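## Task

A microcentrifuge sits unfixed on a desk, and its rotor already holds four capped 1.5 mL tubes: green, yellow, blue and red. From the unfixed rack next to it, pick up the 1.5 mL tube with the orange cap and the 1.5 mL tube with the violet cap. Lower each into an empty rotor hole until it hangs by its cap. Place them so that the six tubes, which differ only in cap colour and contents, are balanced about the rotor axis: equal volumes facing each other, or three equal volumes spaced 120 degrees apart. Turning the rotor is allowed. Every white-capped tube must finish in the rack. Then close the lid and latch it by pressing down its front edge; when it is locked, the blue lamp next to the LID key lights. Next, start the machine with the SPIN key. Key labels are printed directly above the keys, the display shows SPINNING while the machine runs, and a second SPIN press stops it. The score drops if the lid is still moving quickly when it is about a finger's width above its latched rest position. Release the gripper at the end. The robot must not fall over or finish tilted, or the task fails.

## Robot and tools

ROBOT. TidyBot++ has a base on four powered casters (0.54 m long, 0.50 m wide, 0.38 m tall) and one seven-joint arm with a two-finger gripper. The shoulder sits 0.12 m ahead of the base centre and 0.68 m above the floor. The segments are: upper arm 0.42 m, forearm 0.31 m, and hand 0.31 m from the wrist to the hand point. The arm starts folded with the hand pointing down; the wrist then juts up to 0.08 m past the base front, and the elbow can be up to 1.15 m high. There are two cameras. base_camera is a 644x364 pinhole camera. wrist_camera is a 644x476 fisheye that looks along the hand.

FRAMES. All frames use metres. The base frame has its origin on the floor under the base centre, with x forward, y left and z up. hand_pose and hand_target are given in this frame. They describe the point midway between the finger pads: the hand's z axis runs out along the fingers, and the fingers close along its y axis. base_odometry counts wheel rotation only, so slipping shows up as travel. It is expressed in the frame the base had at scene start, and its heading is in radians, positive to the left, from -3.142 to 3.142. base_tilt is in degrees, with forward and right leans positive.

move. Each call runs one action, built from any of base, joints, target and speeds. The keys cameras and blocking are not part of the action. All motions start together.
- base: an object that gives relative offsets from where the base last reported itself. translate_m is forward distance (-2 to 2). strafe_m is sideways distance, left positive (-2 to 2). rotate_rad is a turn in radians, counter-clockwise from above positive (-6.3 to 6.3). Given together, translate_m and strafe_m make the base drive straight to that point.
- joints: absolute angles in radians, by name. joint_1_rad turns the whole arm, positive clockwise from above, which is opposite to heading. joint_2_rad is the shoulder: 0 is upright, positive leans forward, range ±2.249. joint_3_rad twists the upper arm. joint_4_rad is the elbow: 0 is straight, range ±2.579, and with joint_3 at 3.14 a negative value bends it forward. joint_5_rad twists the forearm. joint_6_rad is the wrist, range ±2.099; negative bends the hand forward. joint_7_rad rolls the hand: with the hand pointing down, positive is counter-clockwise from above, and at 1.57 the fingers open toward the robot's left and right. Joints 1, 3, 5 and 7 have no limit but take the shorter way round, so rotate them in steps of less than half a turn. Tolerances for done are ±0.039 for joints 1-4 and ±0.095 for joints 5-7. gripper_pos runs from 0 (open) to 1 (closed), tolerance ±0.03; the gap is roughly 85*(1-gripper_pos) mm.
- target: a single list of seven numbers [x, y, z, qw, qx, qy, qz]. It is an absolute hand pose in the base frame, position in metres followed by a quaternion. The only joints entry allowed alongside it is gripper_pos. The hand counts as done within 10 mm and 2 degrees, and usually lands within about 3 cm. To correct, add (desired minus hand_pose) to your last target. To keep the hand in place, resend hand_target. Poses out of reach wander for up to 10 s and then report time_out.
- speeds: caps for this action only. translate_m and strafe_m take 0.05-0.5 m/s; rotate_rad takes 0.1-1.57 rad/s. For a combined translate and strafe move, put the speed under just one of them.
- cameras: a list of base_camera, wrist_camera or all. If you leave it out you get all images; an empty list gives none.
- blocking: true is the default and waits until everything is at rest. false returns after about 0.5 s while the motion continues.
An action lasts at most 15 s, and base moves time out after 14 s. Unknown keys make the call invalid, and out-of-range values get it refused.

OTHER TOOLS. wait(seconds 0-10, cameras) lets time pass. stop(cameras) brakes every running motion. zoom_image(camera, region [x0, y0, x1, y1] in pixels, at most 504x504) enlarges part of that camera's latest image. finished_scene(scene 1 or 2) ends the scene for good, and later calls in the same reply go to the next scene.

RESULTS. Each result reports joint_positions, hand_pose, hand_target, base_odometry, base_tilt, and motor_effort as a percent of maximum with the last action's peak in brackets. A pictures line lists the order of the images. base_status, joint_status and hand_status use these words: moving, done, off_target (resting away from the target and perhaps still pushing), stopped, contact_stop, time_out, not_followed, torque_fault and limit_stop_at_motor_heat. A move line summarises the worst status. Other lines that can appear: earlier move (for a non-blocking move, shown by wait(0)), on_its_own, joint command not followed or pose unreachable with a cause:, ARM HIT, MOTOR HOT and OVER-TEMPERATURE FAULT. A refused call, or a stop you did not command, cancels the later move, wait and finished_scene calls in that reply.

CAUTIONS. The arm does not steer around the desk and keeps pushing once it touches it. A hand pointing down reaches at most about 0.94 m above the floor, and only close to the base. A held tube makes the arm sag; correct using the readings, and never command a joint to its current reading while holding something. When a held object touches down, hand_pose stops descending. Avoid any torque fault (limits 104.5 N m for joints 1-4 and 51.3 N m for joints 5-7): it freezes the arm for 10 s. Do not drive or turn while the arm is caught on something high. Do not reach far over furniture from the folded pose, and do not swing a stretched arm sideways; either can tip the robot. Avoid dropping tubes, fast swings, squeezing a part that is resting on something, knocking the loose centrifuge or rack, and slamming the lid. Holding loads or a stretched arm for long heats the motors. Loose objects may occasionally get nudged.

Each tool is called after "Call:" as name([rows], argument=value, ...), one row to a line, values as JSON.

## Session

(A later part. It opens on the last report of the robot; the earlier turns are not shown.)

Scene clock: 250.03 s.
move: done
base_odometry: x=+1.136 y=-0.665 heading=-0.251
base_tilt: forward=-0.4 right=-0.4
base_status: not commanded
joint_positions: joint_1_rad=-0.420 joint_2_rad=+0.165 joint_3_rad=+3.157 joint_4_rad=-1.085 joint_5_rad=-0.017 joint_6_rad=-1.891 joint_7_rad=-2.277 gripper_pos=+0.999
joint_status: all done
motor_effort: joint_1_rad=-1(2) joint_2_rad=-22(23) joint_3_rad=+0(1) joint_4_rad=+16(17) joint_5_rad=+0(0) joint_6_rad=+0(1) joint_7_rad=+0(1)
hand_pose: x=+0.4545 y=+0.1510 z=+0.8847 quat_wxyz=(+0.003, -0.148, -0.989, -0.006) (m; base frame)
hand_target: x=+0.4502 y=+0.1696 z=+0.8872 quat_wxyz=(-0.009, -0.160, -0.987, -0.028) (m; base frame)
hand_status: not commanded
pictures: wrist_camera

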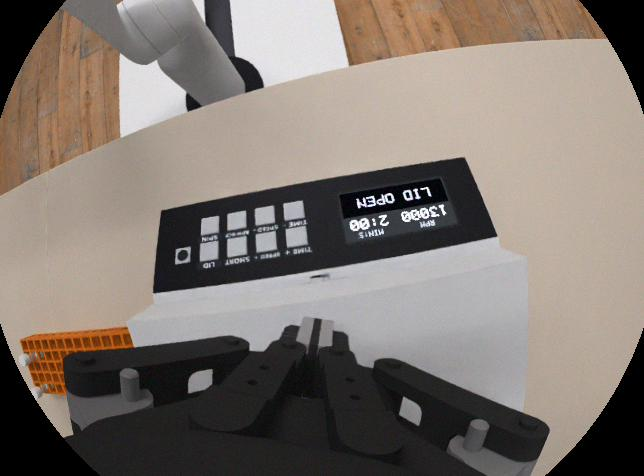

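Call:
move(joints={"joint_2_rad": 0.137, "joint_4_rad": -1.129, "joint_6_rad": -1.829}, cameras=[])

Call:
move(joints={"joint_2_rad": 0.133, "joint_4_rad": -1.1505, "joint_6_rad": -1.8115}, cameras=["wrist_camera"])

Scene clock: 250.77 s.
move: done
base_odometry: x=+1.136 y=-0.665 heading=-0.251
base_tilt: forward=-0.4 right=-0.3
base_status: not commanded
joint_positions: joint_1_rad=-0.420 joint_2_rad=+0.160 joint_3_rad=+3.157 joint_4_rad=-1.106 joint_5_rad=-0.017 joint_6_rad=-1.874 joint_7_rad=-2.277 gripper_pos=+0.999
joint_status: all done
motor_effort: joint_1_rad=-1(2) joint_2_rad=-21(22) joint_3_rad=+0(1) joint_4_rad=+16(16) joint_5_rad=+0(0) joint_6_rad=-1(1) joint_7_rad=+0(1)
hand_pose: x=+0.4544 y=+0.1510 z=+0.8801 quat_wxyz=(+0.003, -0.148, -0.989, -0.006) (m; base frame)
hand_target: x=+0.4502 y=+0.1697 z=+0.8822 quat_wxyz=(-0.009, -0.160, -0.987, -0.028) (m; base frame)
hand_status: not commanded
pictures: none
No camera images: "cameras" was empty.

Scene clock: 251.37 s.
move: done
base_odometry: x=+1.136 y=-0.665 heading=-0.251
base_tilt: forward=-0.3 right=-0.4
base_status: not commanded
joint_positions: joint_1_rad=-0.420 joint_2_rad=+0.151 joint_3_rad=+3.157 joint_4_rad=-1.123 joint_5_rad=-0.017 joint_6_rad=-1.858 joint_7_rad=-2.277 gripper_pos=+0.999
joint_status: all done
motor_effort: joint_1_rad=-2(2) joint_2_rad=-20(22) joint_3_rad=+0(1) joint_4_rad=+15(16) joint_5_rad=+0(1) joint_6_rad=+0(1) joint_7_rad=-1(1)
hand_pose: x=+0.4539 y=+0.1510 z=+0.8784 quat_wxyz=(-0.001, -0.147, -0.989, -0.008) (m; base frame)
hand_target: x=+0.4501 y=+0.1697 z=+0.8772 quat_wxyz=(-0.009, -0.160, -0.987, -0.029) (m; base frame)
hand_status: not commanded
pictures: wrist_camera

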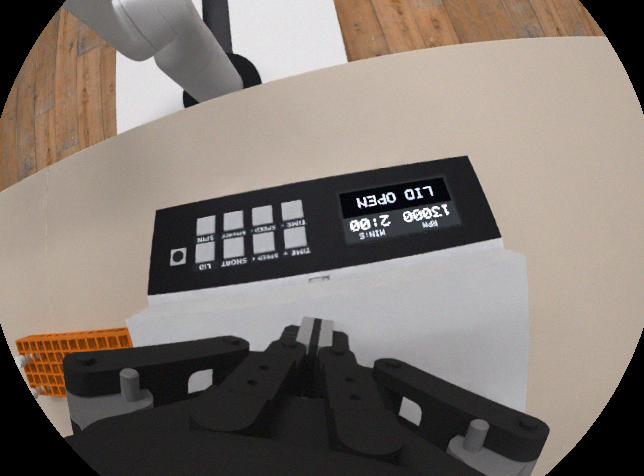

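Call:
move(joints={"joint_2_rad": 0.129, "joint_4_rad": -1.172, "joint_6_rad": -1.794}, cameras=[])

Call:
move(joints={"joint_2_rad": 0.125, "joint_4_rad": -1.192, "joint_6_rad": -1.777}, cameras=["wrist_camera"])

Scene clock: 252.10 s.
move: done
base_odometry: x=+1.136 y=-0.665 heading=-0.251
base_tilt: forward=-0.3 right=-0.4
base_status: not commanded
joint_positions: joint_1_rad=-0.421 joint_2_rad=+0.142 joint_3_rad=+3.157 joint_4_rad=-1.141 joint_5_rad=-0.017 joint_6_rad=-1.841 joint_7_rad=-2.277 gripper_pos=+0.999
joint_status: all done
motor_effort: joint_1_rad=-2(2) joint_2_rad=-19(21) joint_3_rad=+0(1) joint_4_rad=+14(15) joint_5_rad=+0(1) joint_6_rad=+0(1) joint_7_rad=-1(1)
hand_pose: x=+0.4533 y=+0.1510 z=+0.8765 quat_wxyz=(-0.004, -0.147, -0.989, -0.011) (m; base frame)
hand_target: x=+0.4500 y=+0.1696 z=+0.8721 quat_wxyz=(-0.009, -0.161, -0.987, -0.029) (m; base frame)
hand_status: not commanded
pictures: none
No camera images: "cameras" was empty.

Scene clock: 252.67 s.
move: done
base_odometry: x=+1.136 y=-0.665 heading=-0.251
base_tilt: forward=-0.4 right=-0.4
base_status: not commanded
joint_positions: joint_1_rad=-0.421 joint_2_rad=+0.133 joint_3_rad=+3.157 joint_4_rad=-1.157 joint_5_rad=-0.017 joint_6_rad=-1.825 joint_7_rad=-2.277 gripper_pos=+0.999
joint_status: all done
motor_effort: joint_1_rad=-2(2) joint_2_rad=-18(19) joint_3_rad=-1(1) joint_4_rad=+14(14) joint_5_rad=-1(1) joint_6_rad=+1(2) joint_7_rad=-1(1)
hand_pose: x=+0.4528 y=+0.1509 z=+0.8749 quat_wxyz=(-0.008, -0.147, -0.989, -0.013) (m; base frame)
hand_target: x=+0.4499 y=+0.1696 z=+0.8675 quat_wxyz=(-0.009, -0.161, -0.987, -0.029) (m; base frame)
hand_status: not commanded
pictures: wrist_camera

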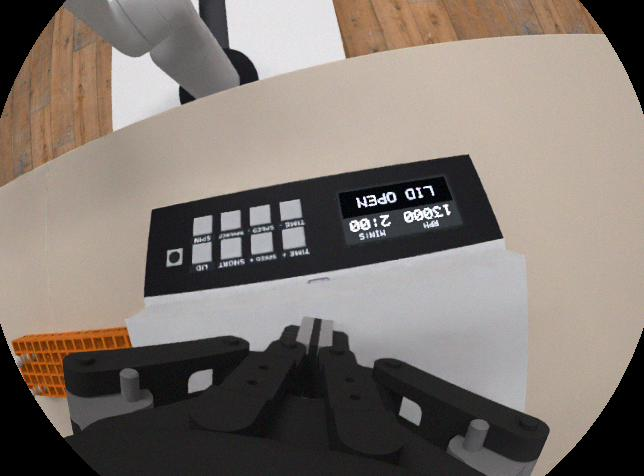

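Call:
move(joints={"joint_2_rad": 0.119, "joint_4_rad": -1.215, "joint_6_rad": -1.760}, cameras=[])

Call:
move(joints={"joint_2_rad": 0.113, "joint_4_rad": -1.238, "joint_6_rad": -1.743}, cameras=["wrist_camera"])

Scene clock: 253.43 s.
move: off_target
base_odometry: x=+1.136 y=-0.665 heading=-0.251
base_tilt: forward=-0.3 right=-0.4
base_status: not commanded
joint_positions: joint_1_rad=-0.422 joint_2_rad=+0.121 joint_3_rad=+3.157 joint_4_rad=-1.175 joint_5_rad=-0.017 joint_6_rad=-1.806 joint_7_rad=-2.277 gripper_pos=+0.999
joint_status: joint_4_rad off_target (ended at -1.175, target -1.215); the others done
motor_effort: joint_1_rad=-2(2) joint_2_rad=-16(18) joint_3_rad=-1(1) joint_4_rad=+13(14) joint_5_rad=-1(1) joint_6_rad=+0(1) joint_7_rad=-1(1)
hand_pose: x=+0.4523 y=+0.1509 z=+0.8735 quat_wxyz=(-0.013, -0.147, -0.989, -0.016) (m; base frame)
hand_target: x=+0.4488 y=+0.1691 z=+0.8626 quat_wxyz=(-0.009, -0.161, -0.986, -0.029) (m; base frame)
hand_status: not commanded
pictures: none
No camera images: "cameras" was empty.

Scene clock: 254.07 s.
move: off_target
base_odometry: x=+1.136 y=-0.665 heading=-0.251
base_tilt: forward=-0.3 right=-0.4
base_status: not commanded
joint_positions: joint_1_rad=-0.422 joint_2_rad=+0.110 joint_3_rad=+3.157 joint_4_rad=-1.193 joint_5_rad=-0.017 joint_6_rad=-1.788 joint_7_rad=-2.277 gripper_pos=+0.999
joint_status: joint_4_rad off_target (ended at -1.193, target -1.238); the others done
motor_effort: joint_1_rad=-2(2) joint_2_rad=-15(17) joint_3_rad=-1(1) joint_4_rad=+12(13) joint_5_rad=-1(1) joint_6_rad=+0(1) joint_7_rad=-1(1)
hand_pose: x=+0.4519 y=+0.1508 z=+0.8726 quat_wxyz=(-0.018, -0.147, -0.989, -0.020) (m; base frame)
hand_target: x=+0.4476 y=+0.1686 z=+0.8577 quat_wxyz=(-0.009, -0.162, -0.986, -0.029) (m; base frame)
hand_status: not commanded
pictures: wrist_camera

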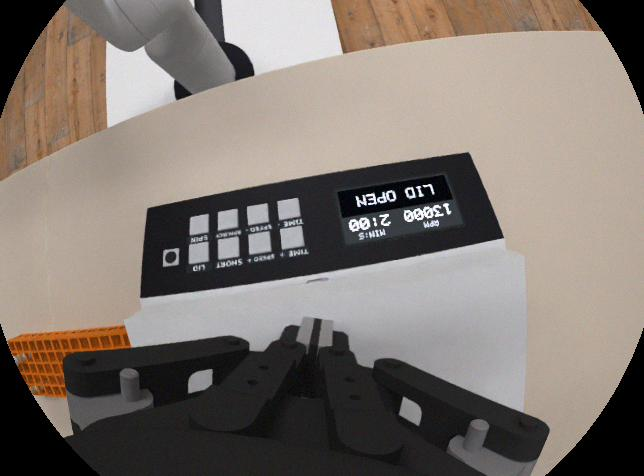

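Call:
move(joints={"joint_2_rad": 0.131, "joint_4_rad": -1.262, "joint_6_rad": -1.743}, cameras=[])

Call:
move(joints={"joint_2_rad": 0.149, "joint_4_rad": -1.286, "joint_6_rad": -1.743}, cameras=["wrist_camera"])

Scene clock: 255.13 s.
move: off_target
base_odometry: x=+1.136 y=-0.665 heading=-0.251
base_tilt: forward=-0.3 right=-0.3
base_status: not commanded
joint_positions: joint_1_rad=-0.423 joint_2_rad=+0.108 joint_3_rad=+3.157 joint_4_rad=-1.204 joint_5_rad=-0.017 joint_6_rad=-1.779 joint_7_rad=-2.277 gripper_pos=+0.999
joint_status: joint_4_rad off_target (ended at -1.204, target -1.262); the others done
motor_effort: joint_1_rad=-2(3) joint_2_rad=-13(16) joint_3_rad=-1(2) joint_4_rad=+11(13) joint_5_rad=-1(2) joint_6_rad=+1(2) joint_7_rad=+0(1)
hand_pose: x=+0.4514 y=+0.1509 z=+0.8697 quat_wxyz=(-0.017, -0.147, -0.989, -0.019) (m; base frame)
hand_target: x=+0.4450 y=+0.1674 z=+0.8435 quat_wxyz=(+0.008, -0.162, -0.987, -0.017) (m; base frame)
hand_status: not commanded
pictures: none
No camera images: "cameras" was empty.

Scene clock: 255.73 s.
move: off_target
base_odometry: x=+1.136 y=-0.665 heading=-0.251
base_tilt: forward=-0.3 right=-0.4
base_status: not commanded
joint_positions: joint_1_rad=-0.423 joint_2_rad=+0.107 joint_3_rad=+3.157 joint_4_rad=-1.206 joint_5_rad=-0.017 joint_6_rad=-1.778 joint_7_rad=-2.277 gripper_pos=+0.999
joint_status: joint_2_rad off_target (ended at +0.107, target +0.149); joint_4_rad off_target (ended at -1.206, target -1.286); the others done
motor_effort: joint_1_rad=-3(3) joint_2_rad=-9(14) joint_3_rad=-1(1) joint_4_rad=+6(11) joint_5_rad=-2(2) joint_6_rad=-1(2) joint_7_rad=+0(1)
hand_pose: x=+0.4513 y=+0.1509 z=+0.8694 quat_wxyz=(-0.018, -0.147, -0.989, -0.020) (m; base frame)
hand_target: x=+0.4418 y=+0.1659 z=+0.8296 quat_wxyz=(+0.026, -0.162, -0.986, -0.005) (m; base frame)
hand_status: not commanded
pictures: wrist_camera

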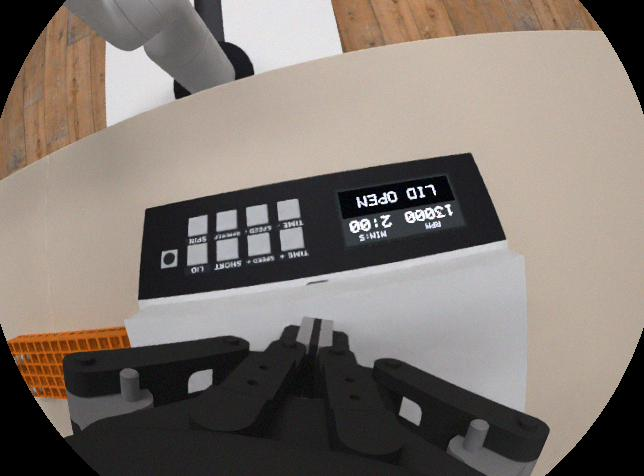

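Call:
move(joints={"joint_2_rad": 0.167, "joint_4_rad": -1.310}, cameras=["wrist_camera"])

Scene clock: 257.37 s.
move: off_target
base_odometry: x=+1.136 y=-0.665 heading=-0.251
base_tilt: forward=-0.3 right=-0.4
base_status: not commanded
joint_positions: joint_1_rad=-0.423 joint_2_rad=+0.106 joint_3_rad=+3.157 joint_4_rad=-1.209 joint_5_rad=-0.017 joint_6_rad=-1.775 joint_7_rad=-2.277 gripper_pos=+0.999
joint_status: joint_2_rad off_target (ended at +0.106, target +0.167); joint_4_rad off_target (ended at -1.209, target -1.310)
motor_effort: joint_1_rad=-2(3) joint_2_rad=-5(9) joint_3_rad=-1(2) joint_4_rad=+2(6) joint_5_rad=-1(2) joint_6_rad=-2(2) joint_7_rad=+0(1)
hand_pose: x=+0.4513 y=+0.1508 z=+0.8691 quat_wxyz=(-0.018, -0.147, -0.989, -0.020) (m; base frame)
hand_target: x=+0.4381 y=+0.1642 z=+0.8160 quat_wxyz=(+0.043, -0.163, -0.986, +0.007) (m; base frame)
hand_status: not commanded
pictures: wrist_camera

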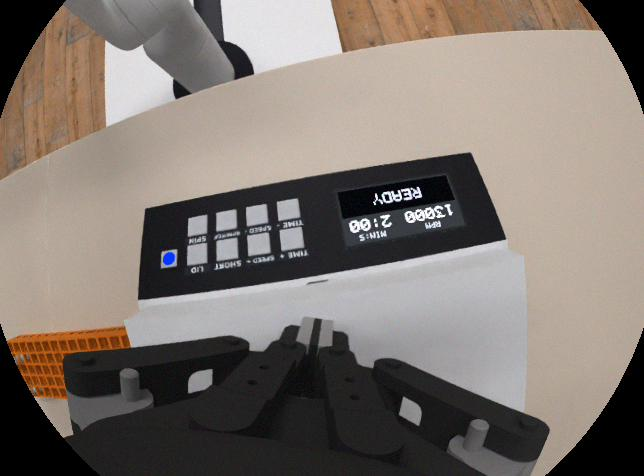

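Call:
move(joints={"joint_2_rad": 0.16, "joint_4_rad": -1.08, "joint_6_rad": -1.90}, cameras=[])

Call:
move(joints={"joint_2_rad": 0.199, "joint_4_rad": -0.988, "joint_6_rad": -2.003}, cameras=["wrist_camera"])

Scene clock: 260.63 s.
move: done
base_odometry: x=+1.136 y=-0.665 heading=-0.251
base_tilt: forward=-0.3 right=-0.4
base_status: not commanded
joint_positions: joint_1_rad=-0.423 joint_2_rad=+0.155 joint_3_rad=+3.157 joint_4_rad=-1.092 joint_5_rad=-0.017 joint_6_rad=-1.854 joint_7_rad=-2.277 gripper_pos=+0.999
joint_status: all done
motor_effort: joint_1_rad=-1(3) joint_2_rad=-22(24) joint_3_rad=+0(1) joint_4_rad=+16(17) joint_5_rad=+0(2) joint_6_rad=+0(2) joint_7_rad=+0(1)
hand_pose: x=+0.4611 y=+0.1554 z=+0.8863 quat_wxyz=(-0.013, -0.146, -0.989, -0.016) (m; base frame)
hand_target: x=+0.4439 y=+0.1665 z=+0.8882 quat_wxyz=(+0.010, -0.159, -0.987, -0.015) (m; base frame)
hand_status: not commanded
pictures: none
No camera images: "cameras" was empty.

Scene clock: 261.53 s.
move: done
base_odometry: x=+1.136 y=-0.665 heading=-0.251
base_tilt: forward=-0.4 right=-0.4
base_status: not commanded
joint_positions: joint_1_rad=-0.423 joint_2_rad=+0.173 joint_3_rad=+3.157 joint_4_rad=-0.999 joint_5_rad=-0.017 joint_6_rad=-1.955 joint_7_rad=-2.277 gripper_pos=+0.999
joint_status: all done
motor_effort: joint_1_rad=-1(2) joint_2_rad=-22(23) joint_3_rad=+0(1) joint_4_rad=+16(17) joint_5_rad=+0(0) joint_6_rad=+0(1) joint_7_rad=+0(1)
hand_pose: x=+0.4529 y=+0.1518 z=+0.9070 quat_wxyz=(-0.003, -0.145, -0.989, -0.009) (m; base frame)
hand_target: x=+0.4393 y=+0.1640 z=+0.9012 quat_wxyz=(+0.030, -0.158, -0.987, -0.001) (m; base frame)
hand_status: not commanded
pictures: wrist_camera

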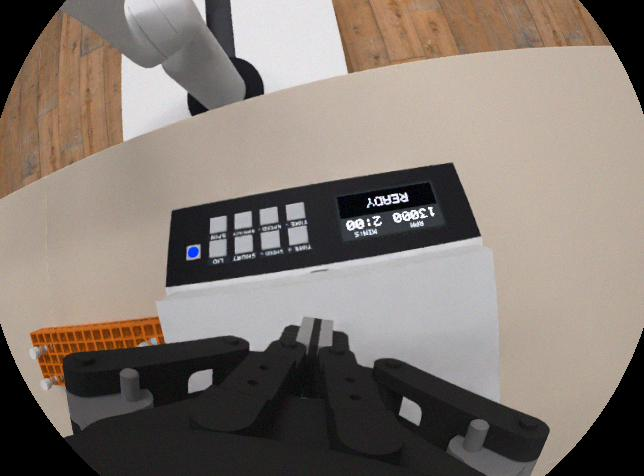

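Call:
move(joints={"joint_1_rad": -0.296, "joint_2_rad": -0.067, "joint_4_rad": -1.268, "joint_6_rad": -1.90}, cameras=["wrist_camera"])

Scene clock: 262.97 s.
move: done
base_odometry: x=+1.136 y=-0.665 heading=-0.251
base_tilt: forward=-0.4 right=-0.3
base_status: not commanded
joint_positions: joint_1_rad=-0.323 joint_2_rad=-0.055 joint_3_rad=+3.157 joint_4_rad=-1.241 joint_5_rad=-0.017 joint_6_rad=-1.945 joint_7_rad=-2.277 gripper_pos=+0.999
joint_status: all done
motor_effort: joint_1_rad=-1(2) joint_2_rad=-14(24) joint_3_rad=+0(1) joint_4_rad=+16(17) joint_5_rad=+0(1) joint_6_rad=+0(2) joint_7_rad=+0(1)
hand_pose: x=+0.3762 y=+0.0880 z=+0.9085 quat_wxyz=(+0.000, -0.195, -0.981, -0.010) (m; base frame)
hand_target: x=+0.3817 y=+0.0907 z=+0.9044 quat_wxyz=(-0.008, -0.233, -0.972, -0.027) (m; base frame)
hand_status: not commanded
pictures: wrist_camera

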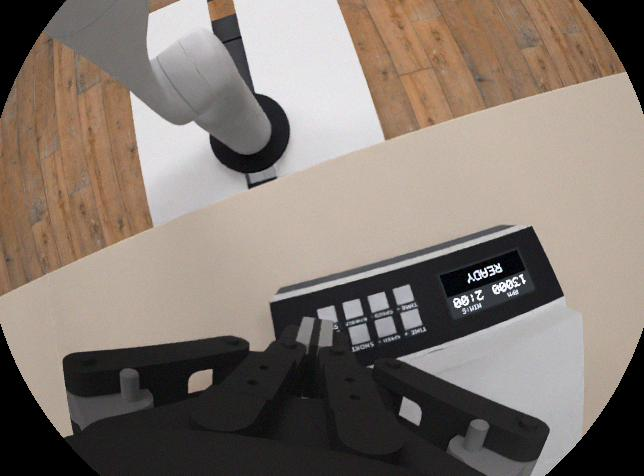

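Call:
move(joints={"joint_1_rad": -0.288, "joint_2_rad": -0.108, "joint_4_rad": -1.523, "joint_6_rad": -1.685}, cameras=["wrist_camera"])

Scene clock: 264.80 s.
move: done
base_odometry: x=+1.136 y=-0.665 heading=-0.251
base_tilt: forward=-0.3 right=-0.4
base_status: not commanded
joint_positions: joint_1_rad=-0.316 joint_2_rad=-0.080 joint_3_rad=+3.157 joint_4_rad=-1.499 joint_5_rad=-0.017 joint_6_rad=-1.735 joint_7_rad=-2.277 gripper_pos=+0.999
joint_status: all done
motor_effort: joint_1_rad=-2(2) joint_2_rad=-14(15) joint_3_rad=+0(0) joint_4_rad=+17(18) joint_5_rad=-1(1) joint_6_rad=-1(2) joint_7_rad=-1(1)
hand_pose: x=+0.3784 y=+0.0872 z=+0.8377 quat_wxyz=(+0.009, -0.200, -0.980, -0.005) (m; base frame)
hand_target: x=+0.3829 y=+0.0893 z=+0.8382 quat_wxyz=(-0.008, -0.241, -0.970, -0.028) (m; base frame)
hand_status: not commanded
pictures: wrist_camera

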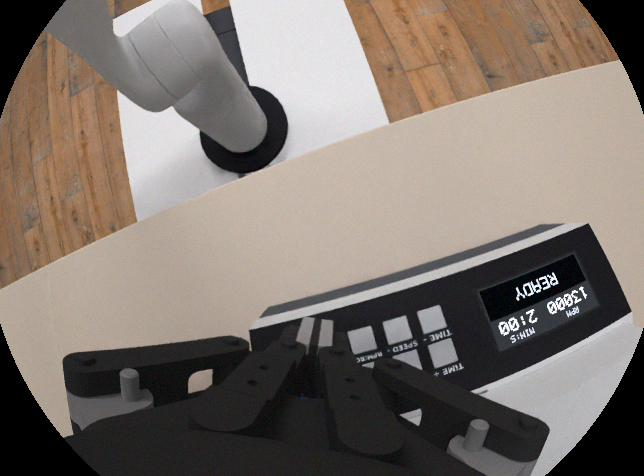

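Call:
move(joints={"joint_2_rad": -0.113, "joint_4_rad": -1.576, "joint_6_rad": -1.637}, cameras=["wrist_camera"])

Scene clock: 266.17 s.
move: done
base_odometry: x=+1.136 y=-0.665 heading=-0.251
base_tilt: forward=-0.4 right=-0.4
base_status: not commanded
joint_positions: joint_1_rad=-0.316 joint_2_rad=-0.087 joint_3_rad=+3.157 joint_4_rad=-1.555 joint_5_rad=-0.017 joint_6_rad=-1.682 joint_7_rad=-2.277 gripper_pos=+0.999
joint_status: all done
motor_effort: joint_1_rad=+0(2) joint_2_rad=-13(15) joint_3_rad=+0(1) joint_4_rad=+17(18) joint_5_rad=+0(0) joint_6_rad=-1(1) joint_7_rad=-1(1)
hand_pose: x=+0.3784 y=+0.0872 z=+0.8221 quat_wxyz=(+0.008, -0.200, -0.980, -0.006) (m; base frame)
hand_target: x=+0.3827 y=+0.0893 z=+0.8230 quat_wxyz=(-0.008, -0.242, -0.970, -0.028) (m; base frame)
hand_status: not commanded
pictures: wrist_camera

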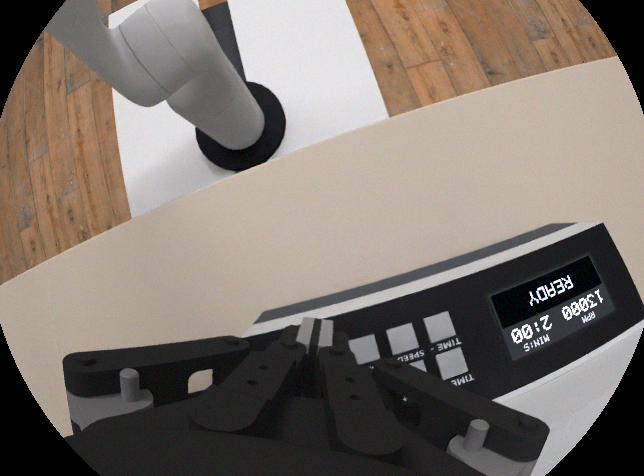

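Call:
move(joints={"joint_4_rad": -1.588, "joint_6_rad": -1.627}, cameras=["wrist_camera"])

Scene clock: 266.80 s.
move: done
base_odometry: x=+1.136 y=-0.665 heading=-0.251
base_tilt: forward=-0.4 right=-0.4
base_status: not commanded
joint_positions: joint_1_rad=-0.316 joint_2_rad=-0.087 joint_3_rad=+3.157 joint_4_rad=-1.566 joint_5_rad=-0.017 joint_6_rad=-1.671 joint_7_rad=-2.277 gripper_pos=+0.999
joint_status: all done
motor_effort: joint_1_rad=-1(2) joint_2_rad=-14(14) joint_3_rad=+0(0) joint_4_rad=+17(17) joint_5_rad=+0(0) joint_6_rad=-1(1) joint_7_rad=-1(1)
hand_pose: x=+0.3787 y=+0.0873 z=+0.8188 quat_wxyz=(+0.008, -0.200, -0.980, -0.006) (m; base frame)
hand_target: x=+0.3825 y=+0.0893 z=+0.8192 quat_wxyz=(-0.007, -0.242, -0.970, -0.028) (m; base frame)
hand_status: not commanded
pictures: wrist_camera

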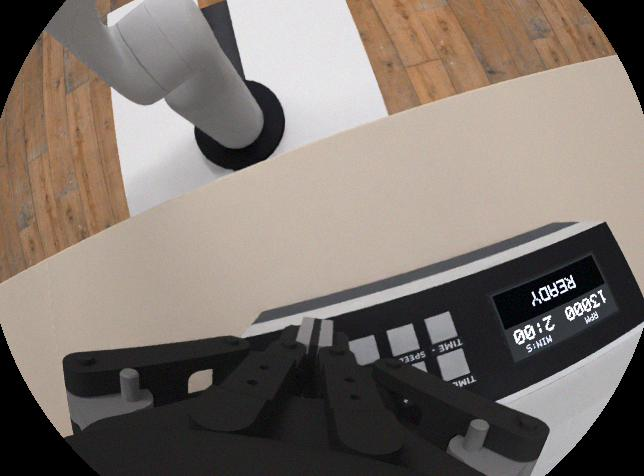

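Call:
move(joints={"joint_4_rad": -1.595, "joint_6_rad": -1.621}, cameras=["wrist_camera"])

Scene clock: 267.40 s.
move: done
base_odometry: x=+1.136 y=-0.665 heading=-0.251
base_tilt: forward=-0.4 right=-0.4
base_status: not commanded
joint_positions: joint_1_rad=-0.316 joint_2_rad=-0.087 joint_3_rad=+3.157 joint_4_rad=-1.572 joint_5_rad=-0.017 joint_6_rad=-1.665 joint_7_rad=-2.277 gripper_pos=+0.999
joint_status: all done
motor_effort: joint_1_rad=-1(1) joint_2_rad=-14(14) joint_3_rad=+0(0) joint_4_rad=+17(17) joint_5_rad=+0(0) joint_6_rad=+0(1) joint_7_rad=-1(1)
hand_pose: x=+0.3789 y=+0.0873 z=+0.8169 quat_wxyz=(+0.008, -0.200, -0.980, -0.006) (m; base frame)
hand_target: x=+0.3824 y=+0.0893 z=+0.8170 quat_wxyz=(-0.006, -0.242, -0.970, -0.027) (m; base frame)
hand_status: not commanded
pictures: wrist_camera

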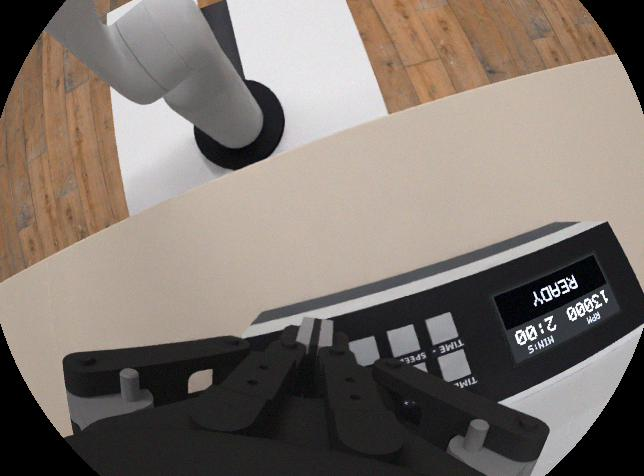

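Call:
move(joints={"joint_4_rad": -1.602, "joint_6_rad": -1.615}, cameras=["wrist_camera"])

Scene clock: 268.03 s.
move: done
base_odometry: x=+1.136 y=-0.665 heading=-0.251
base_tilt: forward=-0.3 right=-0.4
base_status: not commanded
joint_positions: joint_1_rad=-0.316 joint_2_rad=-0.091 joint_3_rad=+3.157 joint_4_rad=-1.576 joint_5_rad=-0.017 joint_6_rad=-1.661 joint_7_rad=-2.277 gripper_pos=+0.999
joint_status: all done
motor_effort: joint_1_rad=-1(2) joint_2_rad=-13(14) joint_3_rad=+0(0) joint_4_rad=+16(17) joint_5_rad=+0(1) joint_6_rad=+0(1) joint_7_rad=+0(1)
hand_pose: x=+0.3785 y=+0.0871 z=+0.8164 quat_wxyz=(+0.006, -0.201, -0.980, -0.007) (m; base frame)
hand_target: x=+0.3823 y=+0.0892 z=+0.8148 quat_wxyz=(-0.006, -0.242, -0.970, -0.027) (m; base frame)
hand_status: not commanded
pictures: wrist_camera

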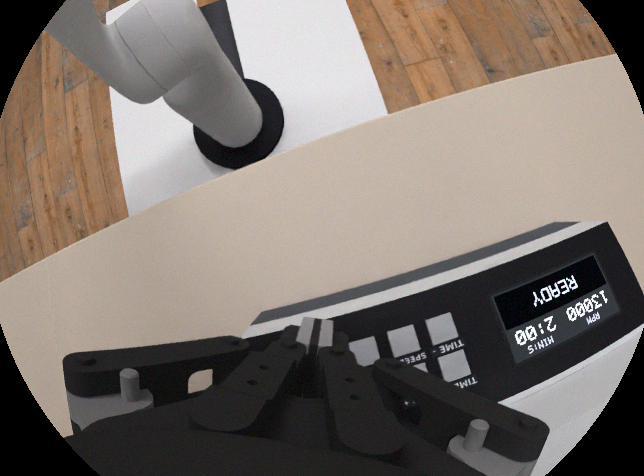

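Call:
move(joints={"joint_4_rad": -1.610, "joint_6_rad": -1.610}, cameras=["wrist_camera"])

Scene clock: 268.80 s.
move: done
base_odometry: x=+1.136 y=-0.665 heading=-0.251
base_tilt: forward=-0.3 right=-0.3
base_status: not commanded
joint_positions: joint_1_rad=-0.316 joint_2_rad=-0.096 joint_3_rad=+3.157 joint_4_rad=-1.583 joint_5_rad=-0.017 joint_6_rad=-1.657 joint_7_rad=-2.277 gripper_pos=+0.999
joint_status: all done
motor_effort: joint_1_rad=-1(1) joint_2_rad=-13(13) joint_3_rad=+0(1) joint_4_rad=+16(17) joint_5_rad=+0(1) joint_6_rad=+0(1) joint_7_rad=+0(1)
hand_pose: x=+0.3774 y=+0.0867 z=+0.8157 quat_wxyz=(+0.005, -0.201, -0.980, -0.007) (m; base frame)
hand_target: x=+0.3816 y=+0.0890 z=+0.8122 quat_wxyz=(-0.005, -0.242, -0.970, -0.026) (m; base frame)
hand_status: not commanded
pictures: wrist_camera

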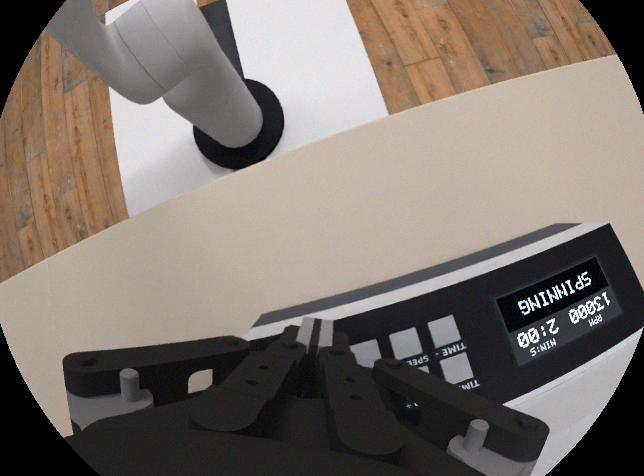

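Call:
move(joints={"joint_4_rad": -1.35, "joint_6_rad": -1.90}, cameras=["wrist_camera"])

Scene clock: 270.27 s.
move: done
base_odometry: x=+1.136 y=-0.665 heading=-0.251
base_tilt: forward=-0.4 right=-0.4
base_status: not commanded
joint_positions: joint_1_rad=-0.315 joint_2_rad=-0.096 joint_3_rad=+3.157 joint_4_rad=-1.362 joint_5_rad=-0.017 joint_6_rad=-1.852 joint_7_rad=-2.277 gripper_pos=+0.999
joint_status: all done
motor_effort: joint_1_rad=-1(2) joint_2_rad=-13(14) joint_3_rad=+0(1) joint_4_rad=+16(18) joint_5_rad=+0(1) joint_6_rad=-1(1) joint_7_rad=+0(1)
hand_pose: x=+0.3725 y=+0.0848 z=+0.8839 quat_wxyz=(-0.006, -0.199, -0.980, -0.014) (m; base frame)
hand_target: x=+0.3569 y=+0.0812 z=+0.8918 quat_wxyz=(+0.008, -0.237, -0.971, -0.018) (m; base frame)
hand_status: not commanded
pictures: wrist_camera

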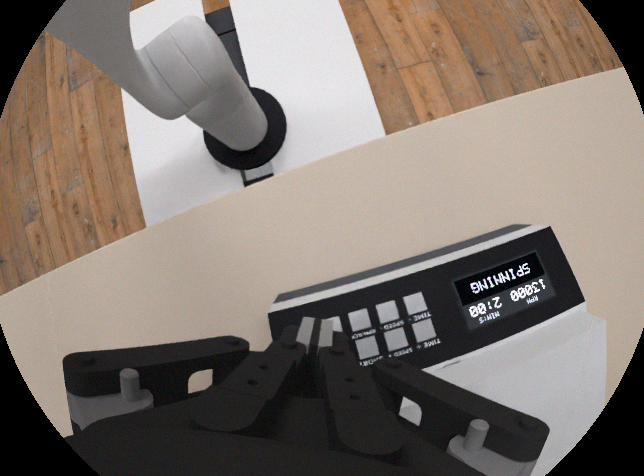

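Call:
move(joints={"joint_2_rad": -0.35, "joint_4_rad": -1.45, "joint_6_rad": -2.0}, cameras=["wrist_camera"])

Scene clock: 271.67 s.
move: done
base_odometry: x=+1.136 y=-0.665 heading=-0.251
base_tilt: forward=-0.3 right=-0.4
base_status: not commanded
joint_positions: joint_1_rad=-0.315 joint_2_rad=-0.339 joint_3_rad=+3.157 joint_4_rad=-1.424 joint_5_rad=-0.017 joint_6_rad=-1.956 joint_7_rad=-2.277 gripper_pos=+0.999
joint_status: all done
motor_effort: joint_1_rad=-1(2) joint_2_rad=-3(15) joint_3_rad=+0(0) joint_4_rad=+15(18) joint_5_rad=+0(0) joint_6_rad=+1(2) joint_7_rad=+0(1)
hand_pose: x=+0.2794 y=+0.0550 z=+0.9159 quat_wxyz=(-0.039, -0.198, -0.979, -0.033) (m; base frame)
hand_target: x=+0.2588 y=+0.0523 z=+0.9089 quat_wxyz=(-0.008, -0.235, -0.972, -0.028) (m; base frame)
hand_status: not commanded
pictures: wrist_camera

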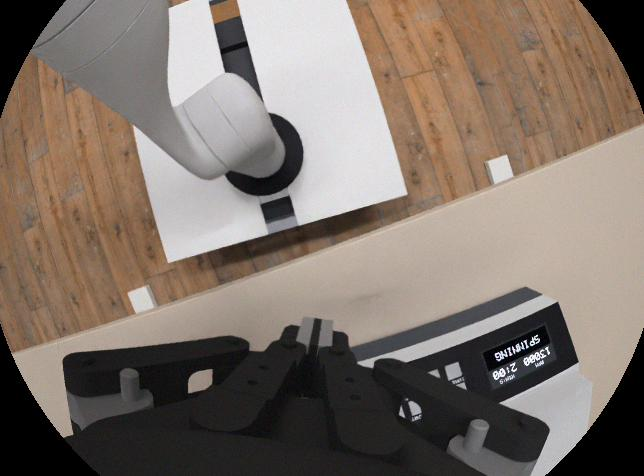

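Call:
finished_scene(scene=2)

The scene is finished: the task was done.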